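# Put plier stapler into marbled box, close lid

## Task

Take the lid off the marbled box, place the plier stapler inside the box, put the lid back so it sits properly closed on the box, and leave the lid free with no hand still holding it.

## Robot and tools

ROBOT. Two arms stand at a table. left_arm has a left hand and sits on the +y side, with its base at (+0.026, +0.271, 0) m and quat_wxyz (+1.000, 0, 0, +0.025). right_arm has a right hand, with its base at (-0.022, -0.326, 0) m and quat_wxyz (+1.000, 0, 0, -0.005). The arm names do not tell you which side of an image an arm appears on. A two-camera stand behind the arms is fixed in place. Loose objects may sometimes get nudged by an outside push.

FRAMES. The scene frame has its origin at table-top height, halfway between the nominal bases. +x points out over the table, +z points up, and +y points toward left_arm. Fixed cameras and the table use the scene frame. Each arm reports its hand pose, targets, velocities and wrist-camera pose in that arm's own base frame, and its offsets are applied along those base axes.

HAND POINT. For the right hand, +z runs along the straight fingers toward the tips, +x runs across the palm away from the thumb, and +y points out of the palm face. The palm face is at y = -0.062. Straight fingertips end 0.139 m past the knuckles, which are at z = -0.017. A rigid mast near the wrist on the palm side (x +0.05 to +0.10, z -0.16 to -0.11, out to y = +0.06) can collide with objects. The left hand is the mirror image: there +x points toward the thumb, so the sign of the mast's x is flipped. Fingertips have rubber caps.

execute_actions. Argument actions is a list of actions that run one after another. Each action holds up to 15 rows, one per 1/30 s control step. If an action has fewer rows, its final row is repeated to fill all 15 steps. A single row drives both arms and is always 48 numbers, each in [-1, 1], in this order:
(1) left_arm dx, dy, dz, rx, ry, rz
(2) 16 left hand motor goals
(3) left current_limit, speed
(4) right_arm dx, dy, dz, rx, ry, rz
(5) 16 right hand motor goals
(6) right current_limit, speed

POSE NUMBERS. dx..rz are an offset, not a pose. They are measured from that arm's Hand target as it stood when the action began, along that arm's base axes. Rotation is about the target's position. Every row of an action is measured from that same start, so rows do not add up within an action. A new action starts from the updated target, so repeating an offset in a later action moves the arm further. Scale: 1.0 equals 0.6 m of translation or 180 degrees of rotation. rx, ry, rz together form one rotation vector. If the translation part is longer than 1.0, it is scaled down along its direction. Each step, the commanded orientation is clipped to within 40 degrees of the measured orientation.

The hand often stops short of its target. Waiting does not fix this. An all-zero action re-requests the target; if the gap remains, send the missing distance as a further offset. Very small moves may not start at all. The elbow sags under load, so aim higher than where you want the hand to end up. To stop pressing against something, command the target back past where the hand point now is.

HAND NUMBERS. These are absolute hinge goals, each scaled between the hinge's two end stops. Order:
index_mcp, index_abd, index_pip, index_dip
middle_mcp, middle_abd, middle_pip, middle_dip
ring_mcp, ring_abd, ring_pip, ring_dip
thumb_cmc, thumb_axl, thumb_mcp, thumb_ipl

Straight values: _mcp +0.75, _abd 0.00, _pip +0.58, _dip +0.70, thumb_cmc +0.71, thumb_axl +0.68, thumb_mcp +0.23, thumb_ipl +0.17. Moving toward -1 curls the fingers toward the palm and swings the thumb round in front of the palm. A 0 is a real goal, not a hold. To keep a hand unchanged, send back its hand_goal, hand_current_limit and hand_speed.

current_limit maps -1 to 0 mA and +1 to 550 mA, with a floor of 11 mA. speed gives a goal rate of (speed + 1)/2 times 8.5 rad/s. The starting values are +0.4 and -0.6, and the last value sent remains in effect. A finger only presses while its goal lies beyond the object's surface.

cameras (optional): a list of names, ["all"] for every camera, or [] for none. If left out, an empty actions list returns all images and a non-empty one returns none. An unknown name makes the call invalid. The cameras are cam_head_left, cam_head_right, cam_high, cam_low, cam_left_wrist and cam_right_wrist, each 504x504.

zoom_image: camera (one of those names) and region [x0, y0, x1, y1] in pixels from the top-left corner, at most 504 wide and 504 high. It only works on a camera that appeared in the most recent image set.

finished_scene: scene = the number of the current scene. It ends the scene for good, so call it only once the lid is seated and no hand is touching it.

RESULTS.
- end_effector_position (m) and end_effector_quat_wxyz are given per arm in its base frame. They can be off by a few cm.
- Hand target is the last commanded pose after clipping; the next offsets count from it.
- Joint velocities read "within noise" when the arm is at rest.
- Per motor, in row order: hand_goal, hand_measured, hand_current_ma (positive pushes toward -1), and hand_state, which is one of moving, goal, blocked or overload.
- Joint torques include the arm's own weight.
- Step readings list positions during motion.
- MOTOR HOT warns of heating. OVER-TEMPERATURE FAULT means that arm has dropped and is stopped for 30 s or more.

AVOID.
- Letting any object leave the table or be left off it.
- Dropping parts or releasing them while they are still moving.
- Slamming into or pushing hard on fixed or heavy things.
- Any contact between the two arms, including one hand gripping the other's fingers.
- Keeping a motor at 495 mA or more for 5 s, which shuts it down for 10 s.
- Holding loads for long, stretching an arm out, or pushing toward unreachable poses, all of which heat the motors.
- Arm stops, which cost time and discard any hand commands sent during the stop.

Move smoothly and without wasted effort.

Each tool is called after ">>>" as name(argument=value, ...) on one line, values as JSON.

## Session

>>> execute_actions(actions=[])

Scene clock: 0.00 s.
left_arm: end_effector_position=(+0.5310, +0.0202, +0.3532) hand_goal=(+0.754, +0.000, +0.576, +0.696, +0.754, +0.000, +0.576, +0.696, +0.754, +0.000, +0.576, +0.696, +0.714, +0.678, +0.226, +0.168) hand_measured=(+0.754, +0.000, +0.576, +0.696, +0.754, +0.000, +0.576, +0.696, +0.754, +0.000, +0.576, +0.696, +0.714, +0.678, +0.226, +0.168) hand_current_ma=(+0, +0, +0, +0, +0, +0, +0, +0, +0, +0, +0, +0, +0, +0, +0, +0) hand_state=(goal, goal, goal, goal, goal, goal, goal, goal, goal, goal, goal, goal, goal, goal, goal, goal) hand_current_limit=0.40 hand_speed=-0.60 end_effector_quat_wxyz=(+0.278, +0.382, +0.826, +0.306) | right_arm: end_effector_position=(+0.3070, +0.3438, +0.2807) hand_goal=(+0.754, +0.000, +0.576, +0.696, +0.754, +0.000, +0.576, +0.696, +0.754, +0.000, +0.576, +0.696, +0.714, +0.678, +0.226, +0.168) hand_measured=(+0.754, +0.000, +0.576, +0.696, +0.754, +0.000, +0.576, +0.696, +0.754, +0.000, +0.576, +0.696, +0.714, +0.678, +0.226, +0.168) hand_current_ma=(+0, +0, +0, +0, +0, +0, +0, +0, +0, +0, +0, +0, +0, +0, +0, +0) hand_state=(goal, goal, goal, goal, goal, goal, goal, goal, goal, goal, goal, goal, goal, goal, goal, goal) hand_current_limit=0.40 hand_speed=-0.60 end_effector_quat_wxyz=(-0.273, +0.794, +0.269, +0.472)
Joint positions: left_arm=[-0.237 1.247 1.129 -0.709 -0.464 -0.758] | right_arm=[1.083 1.027 0.837 -0.238 0.212 1.863]
Joint velocities: within noise
Joint torques (N m): no reading
Heat: left arm: hottest elbow 42 °C; right arm: hottest elbow 26 °C.
Hand target: left_arm +0.5353, +0.0192, +0.3721; +0.295, +0.375, +0.822, +0.309 | right_arm +0.3098, +0.3492, +0.2968; -0.282, +0.786, +0.265, +0.482
camera_calibration:
cam_left_wrist: T_world_to_cam=[[0.113335, -0.956812, -0.267705, 0.0149616], [-0.993514, -0.10665, -0.0394323, 0.505208], [0.00917846, 0.270438, -0.962694, 0.458475], [0, 0, 0, 1]] pos_world=[0.496028, -0.055793, 0.465297]
cam_right_wrist: T_world_to_cam=[[0.104935, -0.557221, -0.823707, 0.424124], [-0.978666, -0.204979, 0.013989, 0.316672], [-0.176638, 0.804666, -0.566843, 0.0604141], [0, 0, 0, 1]] pos_world=[0.276082, 0.252629, 0.379169]

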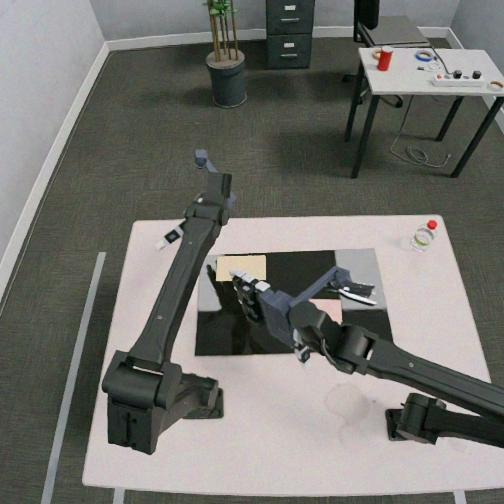

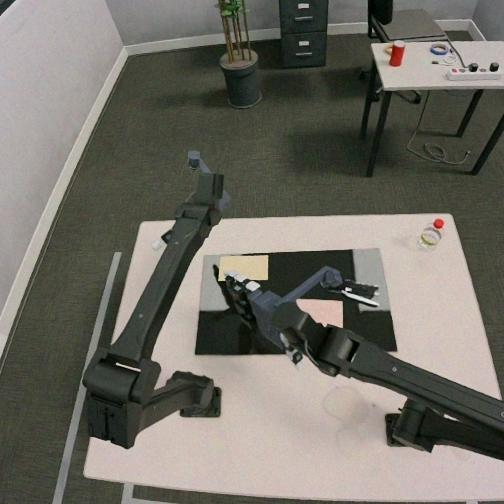

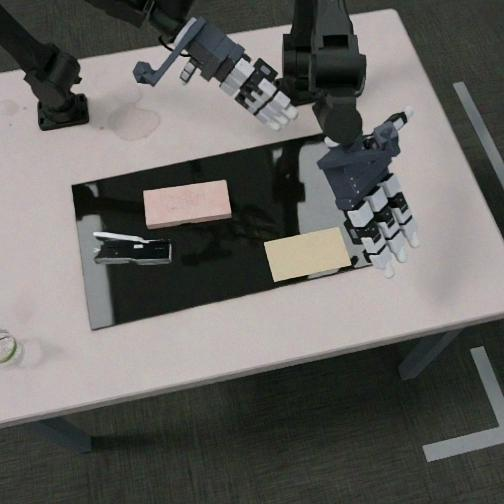

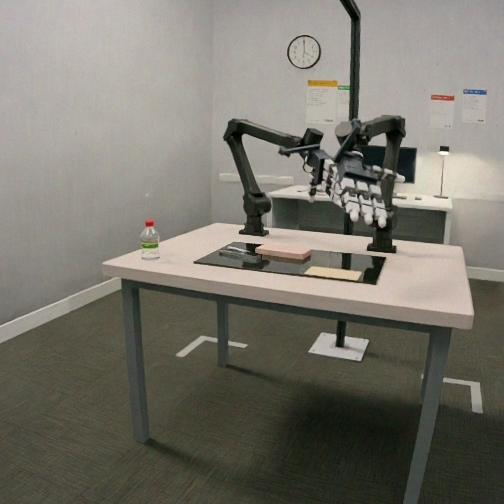

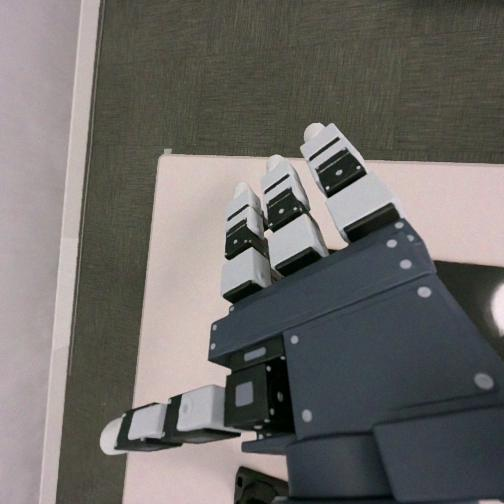

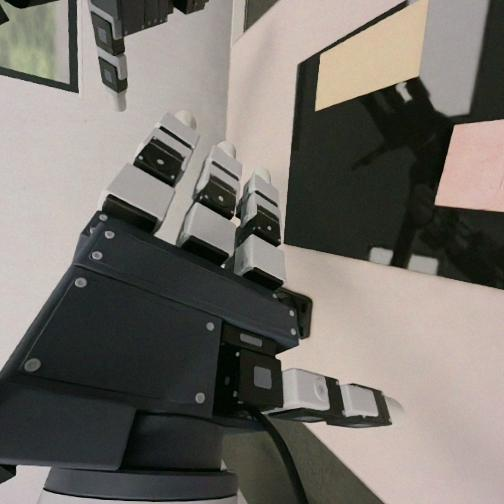

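>>> zoom_image(camera="cam_high", region=[60, 160, 260, 340])

>>> zoom_image(camera="cam_high", region=[85, 220, 185, 280])

>>> zoom_image(camera="cam_low", region=[190, 230, 390, 290])

>>> zoom_image(camera="cam_head_left", region=[190, 240, 400, 360])

Scaled by 2.520.

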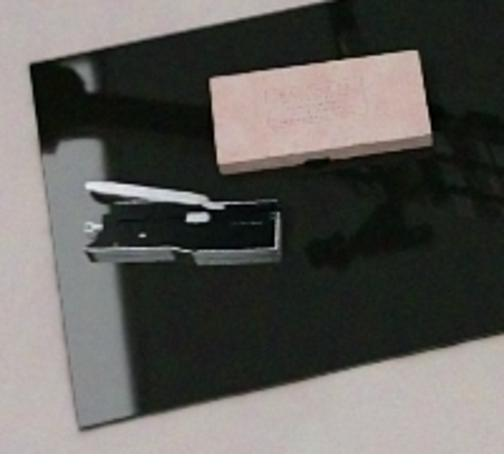

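Scaled by 5.040.

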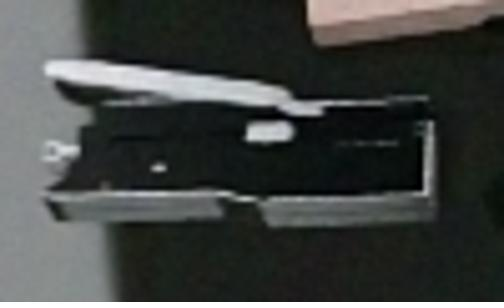

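Scaled by 2.520.

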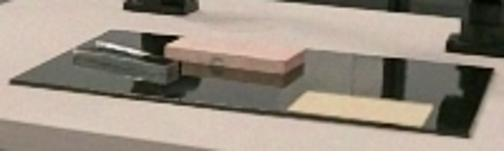

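Scaled by 2.400.

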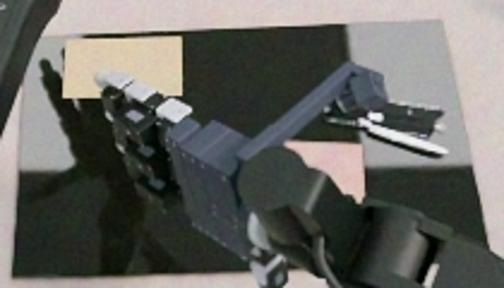

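>>> execute_actions(actions=[[[-0.119,0.1025,0.041,-0.050,-0.057,0,0.754,0,0.576,0.696,0.754,0,0.576,0.696,0.754,0,0.576,0.696,0.714,0.678,0.226,0.168,0.4,-0.6,0,0,0.02,0,0,0,0.754,0,0.576,0.696,0.754,0,0.576,0.696,0.754,0,0.576,0.696,0.714,0.678,0.226,0.168,0.4,-0.6]],[[-0.119,0.1025,0.041,-0.050,-0.057,0,0.754,0,0.576,0.696,0.754,0,0.576,0.696,0.754,0,0.576,0.696,0.714,0.678,0.226,0.168,0.4,-0.6,0,0,0.02,0,0,0,0.754,0,0.576,0.696,0.754,0,0.576,0.696,0.754,0,0.576,0.696,0.714,0.678,0.226,0.168,0.4,-0.6]]])

Scene clock: 196.60 s.
left_arm: end_effector_position=(+0.3908, +0.1437, +0.4029) hand_goal=(+0.754, +0.000, +0.576, +0.696, +0.754, +0.000, +0.576, +0.696, +0.754, +0.000, +0.576, +0.696, +0.714, +0.678, +0.226, +0.168) hand_measured=(+0.762, +0.002, +0.576, +0.696, +0.760, +0.002, +0.578, +0.696, +0.760, +0.002, +0.578, +0.696, +0.720, +0.678, +0.222, +0.168) hand_current_ma=(+26, +5, +3, +0, +21, +5, +3, +0, +24, +5, +3, +0, +19, -2, -16, +0) hand_state=(goal, goal, goal, goal, goal, goal, goal, goal, goal, goal, goal, goal, goal, goal, goal, goal) hand_current_limit=0.40 hand_speed=-0.60 end_effector_quat_wxyz=(+0.476, +0.266, +0.805, +0.234) | right_arm: end_effector_position=(+0.3063, +0.3424, +0.2910) hand_goal=(+0.754, +0.000, +0.576, +0.696, +0.754, +0.000, +0.576, +0.696, +0.754, +0.000, +0.576, +0.696, +0.714, +0.678, +0.226, +0.168) hand_measured=(+0.754, +0.002, +0.576, +0.696, +0.754, +0.002, +0.576, +0.696, +0.754, +0.002, +0.576, +0.696, +0.714, +0.678, +0.226, +0.168) hand_current_ma=(-3, +4, +3, +0, -3, +4, +3, +0, -3, +4, +3, +0, +1, -3, -2, -1) hand_state=(goal, goal, goal, goal, goal, goal, goal, goal, goal, goal, goal, goal, goal, goal, goal, goal) hand_current_limit=0.40 hand_speed=-0.60 end_effector_quat_wxyz=(-0.269, +0.797, +0.271, +0.468)
Joint positions: left_arm=[0.192 0.732 0.832 -0.555 0.049 -0.771] | right_arm=[1.083 1.022 0.867 -0.287 0.212 1.863]
Joint torques (N m): left_arm=[-2.73 -3.66 13.57 2.33 -0.08 0.02] | right_arm=[-0.56 -6.18 15.12 1.36 0.11 -0.01]
Heat: left arm: hottest elbow 57 °C; right arm: hottest elbow 34 °C.
Hand target: left_arm +0.3925, +0.1421, +0.4213; +0.491, +0.264, +0.795, +0.239 | right_arm +0.3098, +0.3492, +0.3209; -0.282, +0.786, +0.265, +0.482
Off the commanded pose: left_arm 0.019 m, 2 deg | right_arm 0.031 m, 3 deg.
Step readings (end_effector_position of left_arm | right_arm):
0: (+0.5310, +0.0202, +0.3532) | (+0.3070, +0.3438, +0.2807)
1: (+0.5291, +0.0213, +0.3492) | (+0.3068, +0.3434, +0.2802)
2: (+0.5269, +0.0220, +0.3449) | (+0.3066, +0.3430, +0.2798)
4: (+0.4985, +0.0447, +0.3441) | (+0.3061, +0.3422, +0.2788)
8: (+0.4549, +0.0869, +0.3813) | (+0.3059, +0.3418, +0.2782)
15: (+0.4528, +0.0847, +0.3934) | (+0.3059, +0.3418, +0.2781)
16: (+0.4550, +0.0821, +0.3869) | (+0.3058, +0.3416, +0.2789)
17: (+0.4560, +0.0810, +0.3793) | (+0.3054, +0.3409, +0.2790)
19: (+0.4310, +0.1065, +0.3741) | (+0.3055, +0.3410, +0.2820)
23: (+0.3868, +0.1465, +0.4041) | (+0.3061, +0.3421, +0.2890)
30: (+0.3847, +0.1434, +0.4110) | (+0.3063, +0.3424, +0.2910)

>>> execute_actions(actions=[[[-0.119,0.1025,0.041,-0.050,-0.057,0,0.754,0,0.576,0.696,0.754,0,0.576,0.696,0.754,0,0.576,0.696,0.714,0.678,0.226,0.168,0.4,-0.6,0,0,0.02,-0.109,-0.106,0.016,0.754,0,0.576,0.696,0.754,0,0.576,0.696,0.754,0,0.576,0.696,0.714,0.678,0.226,0.168,0.4,-0.6]],[[-0.119,0.1025,0.041,-0.050,-0.057,0,0.754,0,0.576,0.696,0.754,0,0.576,0.696,0.754,0,0.576,0.696,0.714,0.678,0.226,0.168,0.4,-0.6,0,0,0.02,-0.124,-0.087,0.016,0.754,0,0.576,0.696,0.754,0,0.576,0.696,0.754,0,0.576,0.696,0.714,0.678,0.226,0.168,0.4,-0.6]]], cameras=["cam_high","cam_low"])

Scene clock: 212.57 s.
left_arm: end_effector_position=(+0.2485, +0.2669, +0.4498) hand_goal=(+0.754, +0.000, +0.576, +0.696, +0.754, +0.000, +0.576, +0.696, +0.754, +0.000, +0.576, +0.696, +0.714, +0.678, +0.226, +0.168) hand_measured=(+0.758, +0.004, +0.578, +0.696, +0.758, +0.004, +0.578, +0.696, +0.758, +0.004, +0.578, +0.696, +0.720, +0.678, +0.224, +0.168) hand_current_ma=(+16, +9, +7, +0, +14, +10, +6, +0, +17, +9, +7, +0, +17, -2, -5, +0) hand_state=(goal, goal, goal, goal, goal, goal, goal, goal, goal, goal, goal, goal, goal, goal, goal, goal) hand_current_limit=0.40 hand_speed=-0.60 end_effector_quat_wxyz=(+0.653, +0.126, +0.733, +0.142) | right_arm: end_effector_position=(+0.3092, +0.3468, +0.3405) hand_goal=(+0.754, +0.000, +0.576, +0.696, +0.754, +0.000, +0.576, +0.696, +0.754, +0.000, +0.576, +0.696, +0.714, +0.678, +0.226, +0.168) hand_measured=(+0.758, +0.002, +0.578, +0.696, +0.758, +0.002, +0.578, +0.696, +0.758, +0.002, +0.576, +0.696, +0.718, +0.678, +0.224, +0.168) hand_current_ma=(+13, +6, +6, +0, +15, +6, +5, +0, +14, +6, +3, +0, +13, -3, -7, -1) hand_state=(goal, goal, goal, goal, goal, goal, goal, goal, goal, goal, goal, goal, goal, goal, goal, goal) hand_current_limit=0.40 hand_speed=-0.60 end_effector_quat_wxyz=(+0.079, +0.646, +0.534, +0.540)
Joint positions: left_arm=[1.144 0.583 0.79 -0.437 1.089 -0.981] | right_arm=[1.215 1.082 0.836 -0.268 0.603 1.046]
Joint torques (N m): left_arm=[-3.19 -0.73 13.27 2.52 0.19 -0.05] | right_arm=[-0.38 -5.89 10.26 2.44 0.3 -0.05]
Heat: left arm: hottest elbow 56 °C; right arm: hottest elbow 37 °C.
Hand target: left_arm +0.2497, +0.2651, +0.4705; +0.659, +0.137, +0.723, +0.155 | right_arm +0.3098, +0.3491, +0.3450; +0.075, +0.642, +0.531, +0.547
Off the commanded pose: left_arm 0.021 m, 2 deg | right_arm 0.005 m, 1 deg.
Step readings (end_effector_position of left_arm | right_arm):
0: (+0.3908, +0.1437, +0.4029) | (+0.3063, +0.3424, +0.2910)
1: (+0.3917, +0.1397, +0.4025) | (+0.3100, +0.3357, +0.2958)
2: (+0.3896, +0.1387, +0.4003) | (+0.3108, +0.3285, +0.3035)
4: (+0.3615, +0.1649, +0.4084) | (+0.3083, +0.3290, +0.3129)
8: (+0.3122, +0.2028, +0.4394) | (+0.3012, +0.3437, +0.3174)
15: (+0.3176, +0.2042, +0.4330) | (+0.3048, +0.3459, +0.3238)
16: (+0.3201, +0.1993, +0.4330) | (+0.3069, +0.3409, +0.3285)
17: (+0.3170, +0.1980, +0.4325) | (+0.3069, +0.3358, +0.3350)
19: (+0.2870, +0.2247, +0.4420) | (+0.3084, +0.3346, +0.3408)
23: (+0.2405, +0.2649, +0.4557) | (+0.3090, +0.3416, +0.3369)
30: (+0.2479, +0.2673, +0.4500) | (+0.3091, +0.3453, +0.3385)
Images, in order (width x height): cam_high 504x504, cam_low 504x504.

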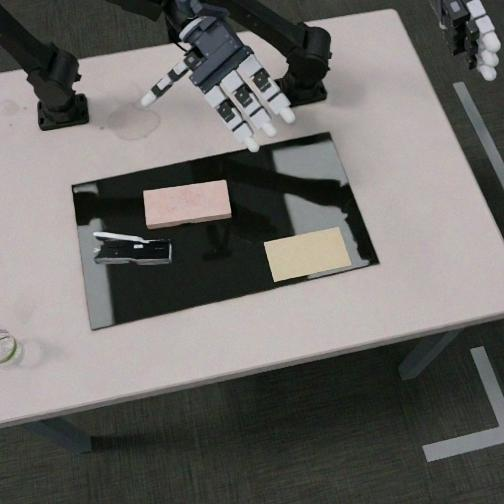

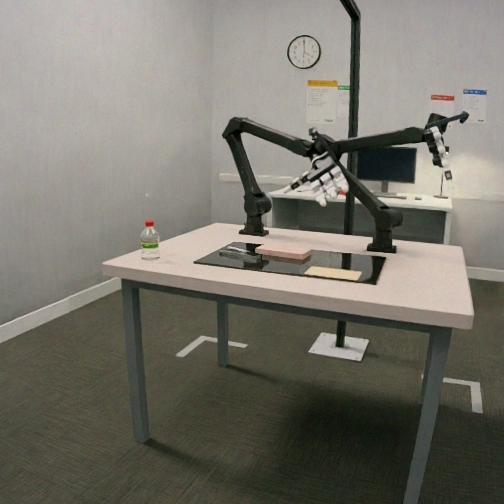

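>>> execute_actions(actions=[[[0,0,0,0,0,0,0.754,0,0.576,0.696,0.754,0,0.576,0.696,0.754,0,0.576,0.696,0.714,0.678,0.226,0.168,0.4,-0.6,0.02,-0.04,0,-0.137,-0.066,0.016,0.754,0,0.576,0.696,0.754,0,0.576,0.696,0.754,0,0.576,0.696,0.714,0.678,0.226,0.168,0.4,-0.6]],[[0,0,0,0,0,0,0.754,0,0.576,0.696,0.754,0,0.576,0.696,0.754,0,0.576,0.696,0.714,0.678,0.226,0.168,0.4,-0.6,0.02,-0.04,0,-0.146,-0.042,0.016,0.754,0,0.576,0.696,0.754,0,0.576,0.696,0.754,0,0.576,0.696,0.714,0.678,0.226,0.168,0.4,-0.6]],[[0,0,0,0,0,0,0.754,0,0.576,0.696,0.754,0,0.576,0.696,0.754,0,0.576,0.696,0.714,0.678,0.226,0.168,0.4,-0.6,0.02,-0.04,0,-0.151,-0.018,0.016,0.754,0,0.576,0.696,0.754,0,0.576,0.696,0.754,0,0.576,0.696,0.714,0.678,0.226,0.168,0.4,-0.6]]], cameras=["cam_high"])

Scene clock: 226.27 s.
left_arm: end_effector_position=(+0.2484, +0.2669, +0.4496) hand_goal=(+0.754, +0.000, +0.576, +0.696, +0.754, +0.000, +0.576, +0.696, +0.754, +0.000, +0.576, +0.696, +0.714, +0.678, +0.226, +0.168) hand_measured=(+0.758, +0.004, +0.578, +0.696, +0.758, +0.004, +0.578, +0.696, +0.758, +0.004, +0.578, +0.696, +0.720, +0.678, +0.224, +0.168) hand_current_ma=(+16, +9, +7, +0, +14, +10, +6, +0, +17, +9, +7, +0, +17, -2, -5, +0) hand_state=(goal, goal, goal, goal, goal, goal, goal, goal, goal, goal, goal, goal, goal, goal, goal, goal) hand_current_limit=0.40 hand_speed=-0.60 end_effector_quat_wxyz=(+0.653, +0.126, +0.733, +0.142) | right_arm: end_effector_position=(+0.3447, +0.2752, +0.3366) hand_goal=(+0.754, +0.000, +0.576, +0.696, +0.754, +0.000, +0.576, +0.696, +0.754, +0.000, +0.576, +0.696, +0.714, +0.678, +0.226, +0.168) hand_measured=(+0.760, -0.002, +0.578, +0.696, +0.762, -0.002, +0.578, +0.696, +0.762, -0.002, +0.576, +0.696, +0.724, +0.678, +0.222, +0.168) hand_current_ma=(+28, -6, +7, +0, +33, -7, +5, +0, +30, -7, +2, +0, +44, -3, -17, -2) hand_state=(goal, goal, goal, goal, goal, goal, goal, goal, goal, goal, goal, goal, goal, goal, goal, goal) hand_current_limit=0.40 hand_speed=-0.60 end_effector_quat_wxyz=(+0.490, +0.285, +0.800, +0.197)
Joint positions: left_arm=[1.144 0.583 0.79 -0.437 1.089 -0.983] | right_arm=[0.945 0.895 0.697 -0.474 0.783 -0.335]
Joint torques (N m): left_arm=[-2.26 -0.5 13.37 2.59 0.17 -0.02] | right_arm=[-0.32 -3.78 10.59 2.18 0.52 -0.07]
Heat: left arm: hottest elbow 54 °C; right arm: hottest elbow 35 °C.
Hand target: left_arm +0.2497, +0.2651, +0.4705; +0.659, +0.138, +0.723, +0.155 | right_arm +0.3458, +0.2771, +0.3449; +0.494, +0.284, +0.795, +0.208
Off the commanded pose: left_arm 0.021 m, 2 deg | right_arm 0.009 m, 1 deg.
Step readings (end_effector_position of left_arm | right_arm):
0: (+0.2485, +0.2669, +0.4498) | (+0.3092, +0.3468, +0.3406)
1: (+0.2484, +0.2669, +0.4497) | (+0.3102, +0.3434, +0.3418)
2: (+0.2484, +0.2669, +0.4497) | (+0.3107, +0.3395, +0.3450)
4: (+0.2484, +0.2669, +0.4497) | (+0.3158, +0.3281, +0.3421)
8: (+0.2484, +0.2669, +0.4496) | (+0.3228, +0.3172, +0.3296)
15: (+0.2484, +0.2669, +0.4496) | (+0.3220, +0.3233, +0.3335)
16: (+0.2484, +0.2669, +0.4496) | (+0.3222, +0.3214, +0.3353)
17: (+0.2484, +0.2669, +0.4496) | (+0.3226, +0.3183, +0.3370)
19: (+0.2484, +0.2669, +0.4496) | (+0.3285, +0.3038, +0.3374)
23: (+0.2484, +0.2669, +0.4496) | (+0.3371, +0.2893, +0.3393)
30: (+0.2484, +0.2669, +0.4496) | (+0.3348, +0.2981, +0.3397)
31: (+0.2484, +0.2669, +0.4496) | (+0.3350, +0.2964, +0.3374)
32: (+0.2484, +0.2669, +0.4496) | (+0.3354, +0.2929, +0.3341)
34: (+0.2484, +0.2669, +0.4496) | (+0.3415, +0.2767, +0.3316)
38: (+0.2484, +0.2669, +0.4496) | (+0.3488, +0.2633, +0.3384)
45: (+0.2484, +0.2669, +0.4496) | (+0.3453, +0.2728, +0.3375)
Images, in order (width x height): cam_high 504x504.

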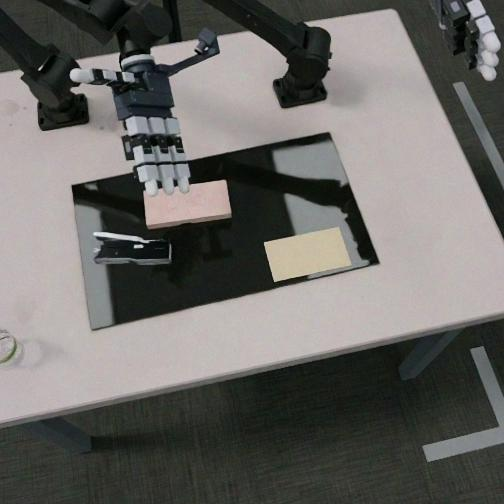

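>>> execute_actions(actions=[[[0,0,0,0,0,0,0.754,0,0.576,0.696,0.754,0,0.576,0.696,0.754,0,0.576,0.696,0.714,0.678,0.226,0.168,0.4,-0.6,0,0,0,-0.152,0.007,0.016,0.754,0,0.576,0.696,0.754,0,0.576,0.696,0.754,0,0.576,0.696,0.714,0.678,0.226,0.168,0.4,-0.6]],[[0,0,0,0,0,0,0.754,0,0.576,0.696,0.754,0,0.576,0.696,0.754,0,0.576,0.696,0.714,0.678,0.226,0.168,0.4,-0.6,0,0,0,-0.149,0.032,0.016,0.754,0,0.576,0.696,0.754,0,0.576,0.696,0.754,0,0.576,0.696,0.714,0.678,0.226,0.168,0.4,-0.6]],[[0,0,0,0,0,0,0.754,0,0.576,0.696,0.754,0,0.576,0.696,0.754,0,0.576,0.696,0.714,0.678,0.226,0.168,0.4,-0.6,0,0,0,-0.142,0.054,0.016,0.754,0,0.576,0.696,0.754,0,0.576,0.696,0.754,0,0.576,0.696,0.714,0.678,0.226,0.168,0.4,-0.6]],[[0,0,0,0,0,0,0.754,0,0.576,0.696,0.754,0,0.576,0.696,0.754,0,0.576,0.696,0.714,0.678,0.226,0.168,0.4,-0.6,0,0,0,-0.132,0.076,0.016,0.754,0,0.576,0.696,0.754,0,0.576,0.696,0.754,0,0.576,0.696,0.714,0.678,0.226,0.168,0.4,-0.6]]], cameras=["cam_high","cam_low"])

Scene clock: 243.57 s.
left_arm: end_effector_position=(+0.2484, +0.2669, +0.4496) hand_goal=(+0.754, +0.000, +0.576, +0.696, +0.754, +0.000, +0.576, +0.696, +0.754, +0.000, +0.576, +0.696, +0.714, +0.678, +0.226, +0.168) hand_measured=(+0.758, +0.004, +0.578, +0.696, +0.758, +0.004, +0.578, +0.696, +0.758, +0.004, +0.578, +0.696, +0.720, +0.678, +0.224, +0.168) hand_current_ma=(+16, +9, +7, +0, +14, +10, +6, +0, +17, +9, +7, +0, +17, -2, -5, +0) hand_state=(goal, goal, goal, goal, goal, goal, goal, goal, goal, goal, goal, goal, goal, goal, goal, goal) hand_current_limit=0.40 hand_speed=-0.60 end_effector_quat_wxyz=(+0.653, +0.126, +0.733, +0.142) | right_arm: end_effector_position=(+0.3459, +0.2758, +0.3304) hand_goal=(+0.754, +0.000, +0.576, +0.696, +0.754, +0.000, +0.576, +0.696, +0.754, +0.000, +0.576, +0.696, +0.714, +0.678, +0.226, +0.168) hand_measured=(+0.746, -0.004, +0.576, +0.696, +0.744, -0.002, +0.574, +0.696, +0.744, -0.002, +0.572, +0.696, +0.706, +0.678, +0.222, +0.168) hand_current_ma=(-34, -10, -1, +0, -43, -10, -8, +0, -45, -9, -11, +0, -28, -3, -18, -2) hand_state=(goal, goal, goal, goal, goal, goal, goal, goal, goal, goal, goal, goal, goal, goal, goal, goal) hand_current_limit=0.40 hand_speed=-0.60 end_effector_quat_wxyz=(+0.299, -0.310, +0.778, -0.457)
Joint positions: left_arm=[1.144 0.583 0.79 -0.437 1.089 -0.983] | right_arm=[0.966 1.351 1.434 -1.668 1.155 -1.353]
Joint torques (N m): left_arm=[-3.02 -0.21 13.31 2.41 0.16 0.02] | right_arm=[-0.38 -9.05 11.41 -0.49 1.32 0.05]
Heat: left arm: hottest elbow 53 °C; right arm: hottest elbow 34 °C.
Hand target: left_arm +0.2497, +0.2651, +0.4705; +0.659, +0.138, +0.723, +0.155 | right_arm +0.3458, +0.2771, +0.3450; +0.293, -0.295, +0.781, -0.465
Off the commanded pose: left_arm 0.021 m, 2 deg | right_arm 0.015 m, 2 deg.
joint sent to its limit (right arm) — joint 4 (wrist pitch), lower limit. The joint targets are off in orientation, not in position.
Step readings (end_effector_position of left_arm | right_arm):
0: (+0.2484, +0.2669, +0.4496) | (+0.3447, +0.2753, +0.3366)
1: (+0.2484, +0.2669, +0.4496) | (+0.3446, +0.2728, +0.3344)
2: (+0.2484, +0.2669, +0.4496) | (+0.3440, +0.2686, +0.3299)
4: (+0.2484, +0.2669, +0.4496) | (+0.3444, +0.2618, +0.3254)
8: (+0.2484, +0.2669, +0.4496) | (+0.3429, +0.2657, +0.3264)
15: (+0.2484, +0.2669, +0.4496) | (+0.3412, +0.2700, +0.3244)
16: (+0.2484, +0.2669, +0.4496) | (+0.3411, +0.2672, +0.3237)
17: (+0.2484, +0.2669, +0.4496) | (+0.3402, +0.2623, +0.3187)
19: (+0.2484, +0.2669, +0.4496) | (+0.3432, +0.2595, +0.3227)
23: (+0.2484, +0.2669, +0.4496) | (+0.3472, +0.2694, +0.3366)
30: (+0.2484, +0.2669, +0.4496) | (+0.3447, +0.2699, +0.3311)
31: (+0.2484, +0.2669, +0.4496) | (+0.3437, +0.2666, +0.3304)
32: (+0.2484, +0.2669, +0.4496) | (+0.3415, +0.2607, +0.3265)
34: (+0.2484, +0.2669, +0.4496) | (+0.3453, +0.2617, +0.3322)
38: (+0.2484, +0.2669, +0.4496) | (+0.3493, +0.2741, +0.3374)
45: (+0.2484, +0.2669, +0.4496) | (+0.3441, +0.2710, +0.3268)
46: (+0.2484, +0.2669, +0.4496) | (+0.3420, +0.2681, +0.3278)
47: (+0.2484, +0.2669, +0.4496) | (+0.3386, +0.2622, +0.3273)
49: (+0.2484, +0.2669, +0.4496) | (+0.3443, +0.2670, +0.3389)
53: (+0.2484, +0.2669, +0.4496) | (+0.3509, +0.2793, +0.3376)
60: (+0.2484, +0.2669, +0.4496) | (+0.3465, +0.2763, +0.3307)
Images, in order (width x height): cam_high 504x504, cam_low 504x504.

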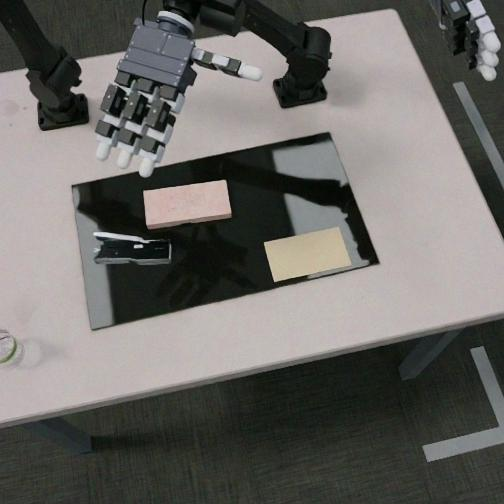

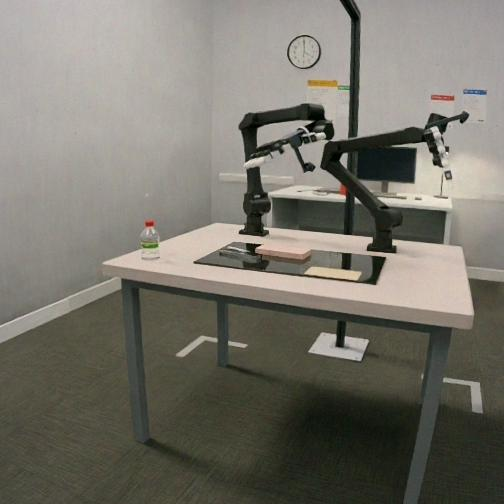

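>>> execute_actions(actions=[[[0,0,0,0,0,0,0.754,0,0.576,0.696,0.754,0,0.576,0.696,0.754,0,0.576,0.696,0.714,0.678,0.226,0.168,0.4,-0.6,-0.0435,0.0215,-0.146,-0.025,0.016,0.06,0.754,0,0.576,0.696,0.754,0,0.576,0.696,0.754,0,0.576,0.696,0.714,0.678,0.226,0.168,0.4,-0.6]],[[0,0,0,0,0,0,0.754,0,0.576,0.696,0.754,0,0.576,0.696,0.754,0,0.576,0.696,0.714,0.678,0.226,0.168,0.4,-0.6,-0.0435,0.0215,-0.146,-0.025,0.016,0.06,0.754,0,0.576,0.696,0.754,0,0.576,0.696,0.754,0,0.576,0.696,0.714,0.678,0.226,0.168,0.4,-0.6]]], cameras=["cam_high","cam_low","cam_right_wrist"])

Scene clock: 294.03 s.
left_arm: end_effector_position=(+0.2484, +0.2669, +0.4496) hand_goal=(+0.754, +0.000, +0.576, +0.696, +0.754, +0.000, +0.576, +0.696, +0.754, +0.000, +0.576, +0.696, +0.714, +0.678, +0.226, +0.168) hand_measured=(+0.758, +0.004, +0.578, +0.696, +0.758, +0.004, +0.578, +0.696, +0.758, +0.004, +0.578, +0.696, +0.720, +0.678, +0.224, +0.168) hand_current_ma=(+16, +9, +7, +0, +14, +10, +6, +0, +17, +9, +7, +0, +17, -2, -5, +0) hand_state=(goal, goal, goal, goal, goal, goal, goal, goal, goal, goal, goal, goal, goal, goal, goal, goal) hand_current_limit=0.40 hand_speed=-0.60 end_effector_quat_wxyz=(+0.653, +0.126, +0.733, +0.142) | right_arm: end_effector_position=(+0.2895, +0.3006, +0.1635) hand_goal=(+0.754, +0.000, +0.576, +0.696, +0.754, +0.000, +0.576, +0.696, +0.754, +0.000, +0.576, +0.696, +0.714, +0.678, +0.226, +0.168) hand_measured=(+0.744, -0.002, +0.576, +0.696, +0.742, -0.002, +0.574, +0.696, +0.744, -0.002, +0.574, +0.696, +0.704, +0.678, +0.222, +0.168) hand_current_ma=(-43, -4, -3, +0, -50, -4, -7, +0, -41, -4, -8, +0, -37, -3, -17, -2) hand_state=(goal, goal, goal, goal, goal, goal, goal, goal, goal, goal, goal, goal, goal, goal, goal, goal) hand_current_limit=0.40 hand_speed=-0.60 end_effector_quat_wxyz=(+0.304, -0.487, +0.684, -0.451)
Joint positions: left_arm=[1.144 0.583 0.79 -0.437 1.089 -0.983] | right_arm=[1.098 1.304 0.958 -0.976 1.136 -1.869]
Joint torques (N m): left_arm=[-3.43 -0.21 13.33 2.67 0.14 -0.05] | right_arm=[-0.91 -7.94 9.32 1.05 1.15 0]
Heat: left arm: hottest elbow 52 °C; right arm: hottest elbow 35 °C.
Hand target: left_arm +0.2497, +0.2651, +0.4705; +0.659, +0.138, +0.723, +0.155 | right_arm +0.2936, +0.3029, +0.1697; +0.311, -0.481, +0.687, -0.446
Off the commanded pose: left_arm 0.021 m, 2 deg | right_arm 0.008 m, 1 deg.
Step readings (end_effector_position of left_arm | right_arm):
0: (+0.2484, +0.2669, +0.4496) | (+0.3459, +0.2757, +0.3303)
1: (+0.2484, +0.2669, +0.4496) | (+0.3448, +0.2759, +0.3207)
2: (+0.2484, +0.2669, +0.4496) | (+0.3458, +0.2779, +0.3168)
4: (+0.2484, +0.2669, +0.4496) | (+0.3306, +0.2785, +0.2844)
8: (+0.2484, +0.2669, +0.4496) | (+0.3149, +0.2863, +0.2460)
15: (+0.2484, +0.2669, +0.4496) | (+0.3160, +0.2896, +0.2483)
16: (+0.2484, +0.2669, +0.4496) | (+0.3147, +0.2895, +0.2393)
17: (+0.2484, +0.2669, +0.4496) | (+0.3168, +0.2944, +0.2344)
19: (+0.2484, +0.2669, +0.4496) | (+0.3044, +0.2968, +0.2023)
23: (+0.2484, +0.2669, +0.4496) | (+0.2875, +0.2966, +0.1576)
30: (+0.2484, +0.2669, +0.4496) | (+0.2901, +0.3019, +0.1622)
camera_calibration:
cam_right_wrist: T_world_to_cam=[[0.042941, 0.811253, -0.583117, -0.127416], [-0.278006, 0.570306, 0.772958, -0.267707], [0.959619, 0.128918, 0.250023, -0.233756], [0, 0, 0, 1]] pos_world=[0.155364, 0.286177, 0.191072]
Images, in order (width x height): cam_high 504x504, cam_low 504x504, cam_right_wrist 504x504.

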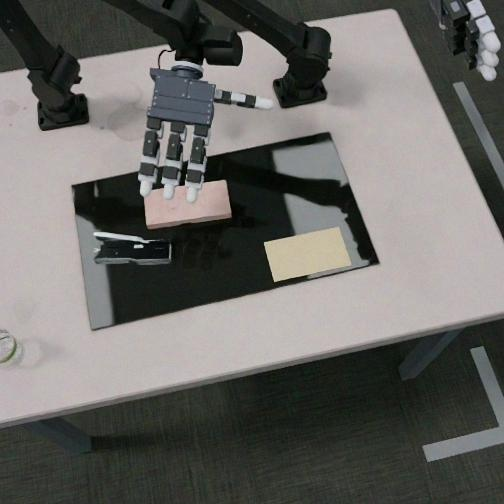

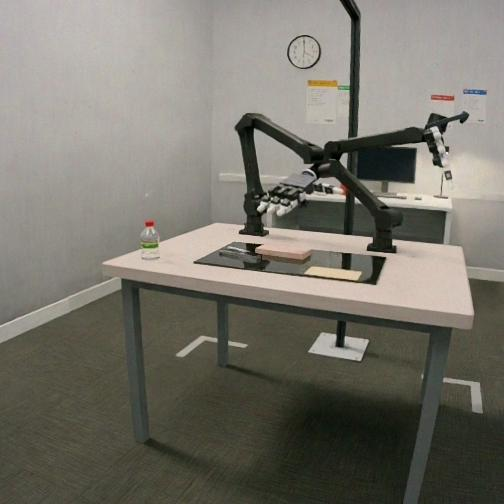

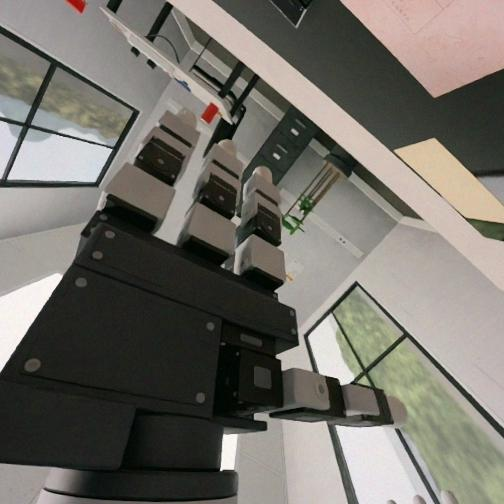

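>>> zoom_image(camera="cam_right_wrist", region=[254, 0, 504, 250])

Scaled by 2.016.

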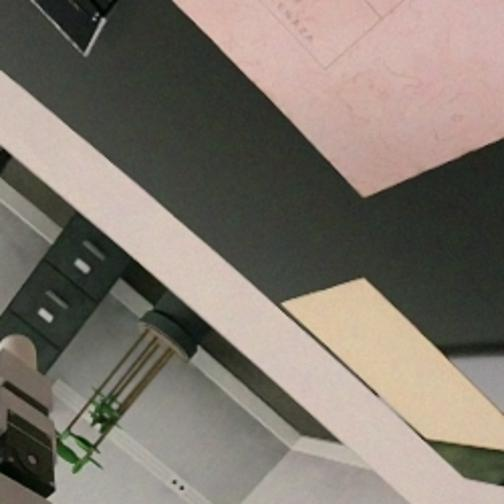

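>>> execute_actions(actions=[[[0,0,0,0,0,0,0.754,0,0.576,0.696,0.754,0,0.576,0.696,0.754,0,0.576,0.696,0.714,0.678,0.226,0.168,0.4,-0.6,0.005,0.02,-0.03,0,0,0,0.30,0,0.42,0.55,0.28,0,0.42,0.55,0.25,0,0.42,0.55,0.71,0.678,0.226,0.168,-0.2,-0.6]],[[0,0,0,0,0,0,0.754,0,0.576,0.696,0.754,0,0.576,0.696,0.754,0,0.576,0.696,0.714,0.678,0.226,0.168,0.4,-0.6,0,0,-0.05,0,0,0,0.30,0,0.42,0.55,0.28,0,0.42,0.55,0.25,0,0.42,0.55,0.71,0.678,0.226,0.168,-0.2,-0.6]]], cameras=["cam_high","cam_low","cam_right_wrist"])

>>> zoom_image(camera="cam_low", region=[220, 210, 330, 280])

Scene clock: 332.93 s.
left_arm: end_effector_position=(+0.2484, +0.2669, +0.4496) hand_goal=(+0.754, +0.000, +0.576, +0.696, +0.754, +0.000, +0.576, +0.696, +0.754, +0.000, +0.576, +0.696, +0.714, +0.678, +0.226, +0.168) hand_measured=(+0.758, +0.004, +0.578, +0.696, +0.758, +0.004, +0.578, +0.696, +0.758, +0.004, +0.578, +0.696, +0.720, +0.678, +0.224, +0.168) hand_current_ma=(+16, +9, +7, +0, +14, +10, +6, +0, +17, +9, +7, +0, +17, -2, -5, +0) hand_state=(goal, goal, goal, goal, goal, goal, goal, goal, goal, goal, goal, goal, goal, goal, goal, goal) hand_current_limit=0.40 hand_speed=-0.60 end_effector_quat_wxyz=(+0.653, +0.126, +0.733, +0.142) | right_arm: end_effector_position=(+0.2944, +0.3104, +0.1197) hand_goal=(+0.300, +0.000, +0.420, +0.550, +0.280, +0.000, +0.420, +0.550, +0.250, +0.000, +0.420, +0.550, +0.710, +0.678, +0.226, +0.168) hand_measured=(+0.296, -0.002, +0.420, +0.552, +0.276, -0.002, +0.422, +0.552, +0.246, -0.002, +0.420, +0.552, +0.704, +0.678, +0.222, +0.168) hand_current_ma=(-15, -4, +3, +9, -16, -4, +4, +11, -12, -4, +3, +10, -25, -3, -17, -2) hand_state=(goal, goal, goal, goal, goal, goal, goal, goal, goal, goal, goal, goal, goal, goal, goal, goal) hand_current_limit=-0.20 hand_speed=-0.60 end_effector_quat_wxyz=(+0.305, -0.485, +0.685, -0.450)
Joint positions: left_arm=[1.144 0.583 0.79 -0.437 1.089 -0.983] | right_arm=[1.098 1.382 0.907 -0.846 1.135 -1.865]
Joint torques (N m): left_arm=[-3.02 -0.91 13.29 2.55 0.14 -0.02] | right_arm=[-0.5 -8.35 8.55 0.98 1.1 0.1]
Heat: left arm: hottest elbow 52 °C; right arm: hottest elbow 34 °C.
Hand target: left_arm +0.2497, +0.2651, +0.4705; +0.659, +0.138, +0.723, +0.155 | right_arm +0.2966, +0.3149, +0.1216; +0.311, -0.481, +0.687, -0.446
Off the commanded pose: left_arm 0.021 m, 2 deg | right_arm 0.005 m, 1 deg.
Step readings (end_effector_position of left_arm | right_arm):
0: (+0.2484, +0.2669, +0.4496) | (+0.2895, +0.3006, +0.1635)
1: (+0.2484, +0.2669, +0.4496) | (+0.2901, +0.3017, +0.1630)
2: (+0.2484, +0.2669, +0.4496) | (+0.2914, +0.3038, +0.1626)
4: (+0.2484, +0.2669, +0.4496) | (+0.2934, +0.3078, +0.1591)
8: (+0.2484, +0.2669, +0.4496) | (+0.2941, +0.3096, +0.1511)
15: (+0.2484, +0.2669, +0.4496) | (+0.2942, +0.3099, +0.1504)
16: (+0.2484, +0.2669, +0.4496) | (+0.2944, +0.3099, +0.1478)
17: (+0.2484, +0.2669, +0.4496) | (+0.2958, +0.3122, +0.1460)
19: (+0.2484, +0.2669, +0.4496) | (+0.2958, +0.3123, +0.1370)
23: (+0.2484, +0.2669, +0.4496) | (+0.2940, +0.3094, +0.1216)
30: (+0.2484, +0.2669, +0.4496) | (+0.2944, +0.3104, +0.1197)
camera_calibration:
cam_right_wrist: T_world_to_cam=[[0.0445892, 0.813674, -0.579609, -0.162769], [-0.27795, 0.567382, 0.775126, -0.237341], [0.95956, 0.12654, 0.25146, -0.228102], [0, 0, 0, 1]] pos_world=[0.160166, 0.295968, 0.146986]
Images, in order (width x height): cam_high 504x504, cam_low 504x504, cam_right_wrist 504x504.

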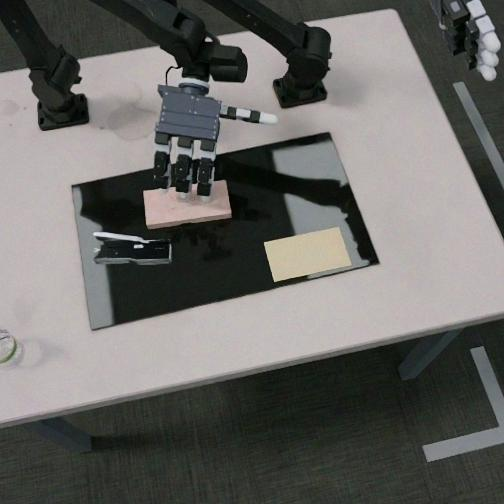

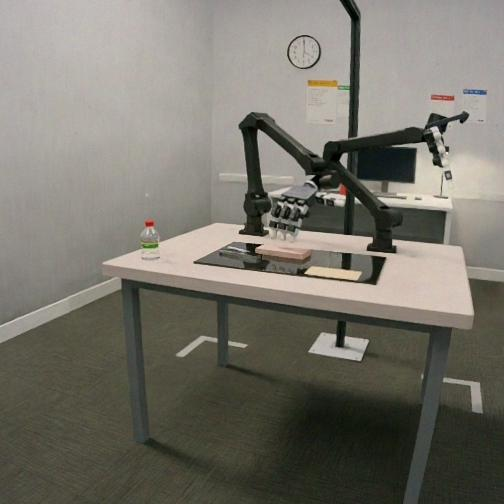

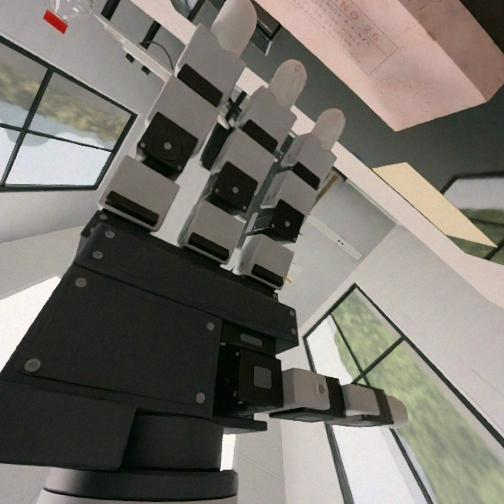

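Scaled by 4.582.

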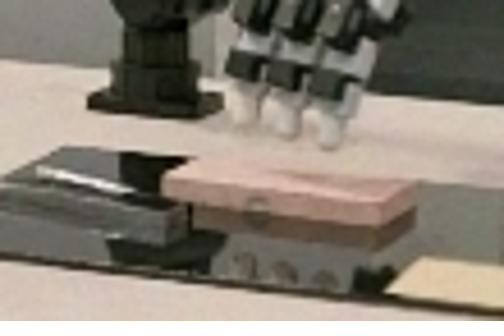

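>>> execute_actions(actions=[[[0,0,0,0,0,0,0.754,0,0.576,0.696,0.754,0,0.576,0.696,0.754,0,0.576,0.696,0.714,0.678,0.226,0.168,0.4,-0.6,0,0,-0.048,0,0,0,0.30,0,0.42,0.55,0.28,0,0.42,0.55,0.25,0,0.42,0.55,0.71,0.678,0.226,0.168,-0.4,-0.6]],[[0,0,0,0,0,0,0.754,0,0.576,0.696,0.754,0,0.576,0.696,0.754,0,0.576,0.696,0.714,0.678,0.226,0.168,0.4,-0.6,0,0,-0.015,0,0,0,0.30,0,0.42,0.55,0.28,0,0.42,0.55,0.25,0,0.42,0.55,0.71,0.678,0.226,0.168,-0.4,-0.6]]], cameras=["cam_high","cam_low","cam_right_wrist"])

>>> zoom_image(camera="cam_low", region=[220, 210, 330, 280])

Scene clock: 353.93 s.
left_arm: end_effector_position=(+0.2484, +0.2669, +0.4496) hand_goal=(+0.754, +0.000, +0.576, +0.696, +0.754, +0.000, +0.576, +0.696, +0.754, +0.000, +0.576, +0.696, +0.714, +0.678, +0.226, +0.168) hand_measured=(+0.758, +0.004, +0.578, +0.696, +0.758, +0.004, +0.578, +0.696, +0.758, +0.004, +0.578, +0.696, +0.720, +0.678, +0.224, +0.168) hand_current_ma=(+16, +9, +7, +0, +14, +10, +6, +0, +17, +9, +7, +0, +17, -2, -5, +0) hand_state=(goal, goal, goal, goal, goal, goal, goal, goal, goal, goal, goal, goal, goal, goal, goal, goal) hand_current_limit=0.40 hand_speed=-0.60 end_effector_quat_wxyz=(+0.653, +0.126, +0.733, +0.142) | right_arm: end_effector_position=(+0.2962, +0.3136, +0.0900) hand_goal=(+0.300, +0.000, +0.420, +0.550, +0.280, +0.000, +0.420, +0.550, +0.250, +0.000, +0.420, +0.550, +0.710, +0.678, +0.226, +0.168) hand_measured=(+0.296, -0.004, +0.420, +0.550, +0.276, -0.002, +0.422, +0.552, +0.246, -0.002, +0.420, +0.552, +0.704, +0.678, +0.222, +0.168) hand_current_ma=(-16, -16, -1, +3, -17, -4, +4, +11, -13, -4, +3, +10, -27, -3, -17, -2) hand_state=(goal, goal, goal, goal, goal, goal, goal, goal, goal, goal, goal, goal, goal, goal, goal, goal) hand_current_limit=-0.40 hand_speed=-0.60 end_effector_quat_wxyz=(+0.313, -0.480, +0.688, -0.446)
Joint positions: left_arm=[1.144 0.583 0.79 -0.437 1.089 -0.983] | right_arm=[1.098 1.427 0.858 -0.734 1.136 -1.863]
Joint torques (N m): left_arm=[-2.55 -0.62 13.24 2.48 0.23 0] | right_arm=[-0.21 -7.3 7.56 1.05 1.03 0.09]
Heat: left arm: hottest elbow 51 °C; right arm: hottest elbow 33 °C.
Hand target: left_arm +0.2497, +0.2651, +0.4705; +0.659, +0.138, +0.723, +0.155 | right_arm +0.2966, +0.3150, +0.0839; +0.312, -0.481, +0.687, -0.446
Off the commanded pose: left_arm 0.021 m, 2 deg | right_arm 0.006 m, 0 deg.
Step readings (end_effector_position of left_arm | right_arm):
0: (+0.2484, +0.2669, +0.4496) | (+0.2944, +0.3104, +0.1197)
1: (+0.2484, +0.2669, +0.4496) | (+0.2946, +0.3105, +0.1176)
2: (+0.2484, +0.2669, +0.4496) | (+0.2960, +0.3128, +0.1159)
4: (+0.2484, +0.2669, +0.4496) | (+0.2962, +0.3132, +0.1077)
8: (+0.2484, +0.2669, +0.4496) | (+0.2943, +0.3101, +0.0931)
15: (+0.2484, +0.2669, +0.4496) | (+0.2946, +0.3107, +0.0916)
16: (+0.2484, +0.2669, +0.4496) | (+0.2948, +0.3110, +0.0912)
17: (+0.2484, +0.2669, +0.4496) | (+0.2953, +0.3120, +0.0910)
19: (+0.2484, +0.2669, +0.4496) | (+0.2957, +0.3129, +0.0900)
23: (+0.2484, +0.2669, +0.4496) | (+0.2961, +0.3134, +0.0900)
30: (+0.2484, +0.2669, +0.4496) | (+0.2962, +0.3136, +0.0900)
camera_calibration:
cam_right_wrist: T_world_to_cam=[[0.0513458, 0.823957, -0.564321, -0.189296], [-0.285271, 0.553623, 0.782382, -0.209921], [0.957071, 0.120812, 0.263477, -0.221425], [0, 0, 0, 1]] pos_world=[0.161755, 0.29894, 0.115755]
Images, in order (width x height): cam_high 504x504, cam_low 504x504, cam_right_wrist 504x504.

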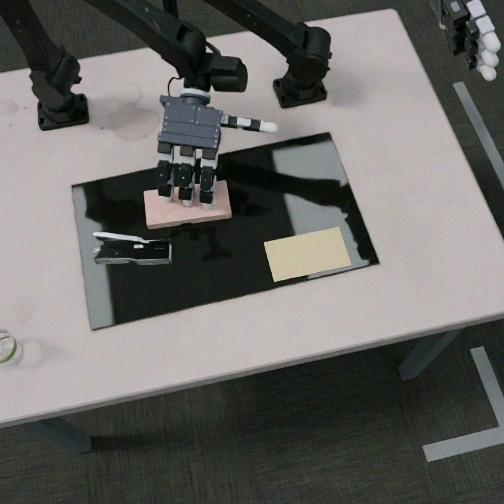

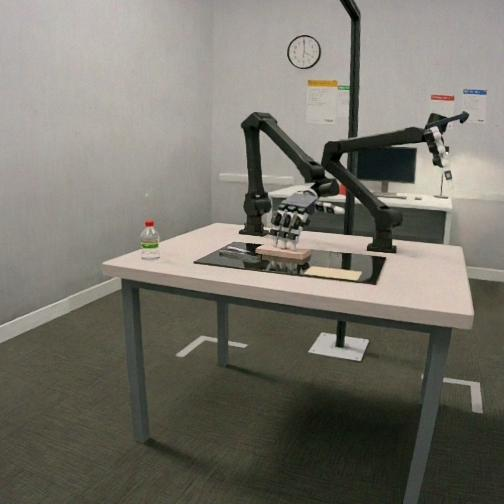

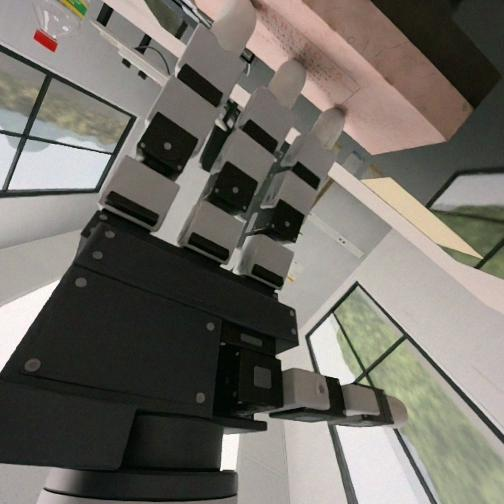

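Scaled by 4.582.

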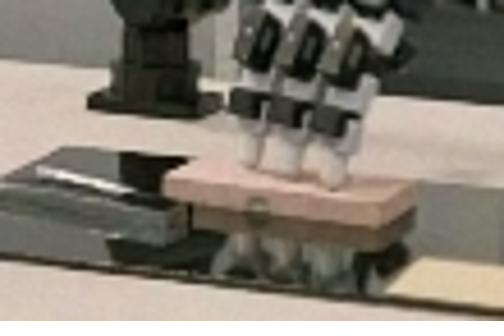

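>>> execute_actions(actions=[[[0,0,0,0,0,0,0.754,0,0.576,0.696,0.754,0,0.576,0.696,0.754,0,0.576,0.696,0.714,0.678,0.226,0.168,0.4,-0.6,0,0,-0.018,0,0,0,0.30,0,0.42,0.55,0.28,0,0.42,0.55,0.25,0,0.42,0.55,0.71,0.678,0.226,0.168,-0.4,-0.6]],[[0,0,0,0,0,0,0.754,0,0.576,0.696,0.754,0,0.576,0.696,0.754,0,0.576,0.696,0.714,0.678,0.226,0.168,0.4,-0.6,-0.015,0.015,-0.003,0,0,0,0.30,0,0.42,0.55,0.28,0,0.42,0.55,0.25,0,0.42,0.55,0.71,0.678,0.226,0.168,-0.4,-0.6]]], cameras=["cam_high"])

Scene clock: 363.13 s.
left_arm: end_effector_position=(+0.2484, +0.2669, +0.4496) hand_goal=(+0.754, +0.000, +0.576, +0.696, +0.754, +0.000, +0.576, +0.696, +0.754, +0.000, +0.576, +0.696, +0.714, +0.678, +0.226, +0.168) hand_measured=(+0.758, +0.004, +0.578, +0.696, +0.758, +0.004, +0.578, +0.696, +0.758, +0.004, +0.578, +0.696, +0.720, +0.678, +0.224, +0.168) hand_current_ma=(+16, +9, +7, +0, +14, +10, +6, +0, +17, +9, +7, +0, +17, -2, -5, +0) hand_state=(goal, goal, goal, goal, goal, goal, goal, goal, goal, goal, goal, goal, goal, goal, goal, goal) hand_current_limit=0.40 hand_speed=-0.60 end_effector_quat_wxyz=(+0.653, +0.126, +0.733, +0.142) | right_arm: end_effector_position=(+0.2916, +0.3158, +0.0839) hand_goal=(+0.300, +0.000, +0.420, +0.550, +0.280, +0.000, +0.420, +0.550, +0.250, +0.000, +0.420, +0.550, +0.710, +0.678, +0.226, +0.168) hand_measured=(+0.312, -0.006, +0.426, +0.552, +0.290, -0.002, +0.428, +0.554, +0.264, -0.002, +0.424, +0.550, +0.704, +0.678, +0.222, +0.168) hand_current_ma=(+48, -20, +26, +4, +39, -6, +30, +13, +57, -7, +18, +0, -28, -3, -17, -2) hand_state=(goal, goal, goal, goal, goal, goal, goal, goal, goal, goal, goal, goal, goal, goal, goal, goal) hand_current_limit=-0.40 hand_speed=-0.60 end_effector_quat_wxyz=(+0.320, -0.475, +0.681, -0.457)
Joint positions: left_arm=[1.144 0.583 0.79 -0.437 1.089 -0.983] | right_arm=[1.124 1.448 0.851 -0.742 1.173 -1.82]
Joint torques (N m): left_arm=[-2.67 0.09 13.23 2.56 0.16 0] | right_arm=[0.38 -6.24 8.7 -0.01 -0.22 0.37]
Heat: left arm: hottest elbow 51 °C; right arm: hottest elbow 32 °C.
Hand target: left_arm +0.2497, +0.2651, +0.4705; +0.659, +0.138, +0.723, +0.155 | right_arm +0.2876, +0.3240, +0.0714; +0.311, -0.481, +0.687, -0.446
Off the commanded pose: left_arm 0.021 m, 2 deg | right_arm 0.015 m, 2 deg.
Step readings (end_effector_position of left_arm | right_arm):
0: (+0.2484, +0.2669, +0.4496) | (+0.2962, +0.3136, +0.0900)
1: (+0.2484, +0.2669, +0.4496) | (+0.2962, +0.3135, +0.0890)
2: (+0.2484, +0.2669, +0.4496) | (+0.2971, +0.3138, +0.0886)
4: (+0.2484, +0.2669, +0.4496) | (+0.2979, +0.3138, +0.0885)
8: (+0.2484, +0.2669, +0.4496) | (+0.2980, +0.3139, +0.0884)
15: (+0.2484, +0.2669, +0.4496) | (+0.2981, +0.3140, +0.0884)
16: (+0.2484, +0.2669, +0.4496) | (+0.2973, +0.3141, +0.0879)
17: (+0.2484, +0.2669, +0.4496) | (+0.2959, +0.3144, +0.0872)
19: (+0.2484, +0.2669, +0.4496) | (+0.2938, +0.3152, +0.0853)
23: (+0.2484, +0.2669, +0.4496) | (+0.2917, +0.3159, +0.0839)
30: (+0.2484, +0.2669, +0.4496) | (+0.2916, +0.3159, +0.0839)
Images, in order (width x height): cam_high 504x504.

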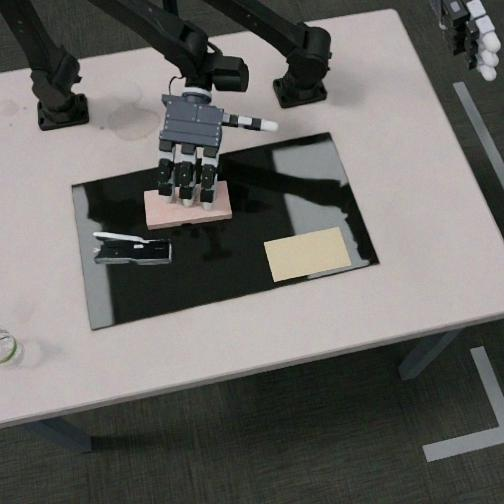

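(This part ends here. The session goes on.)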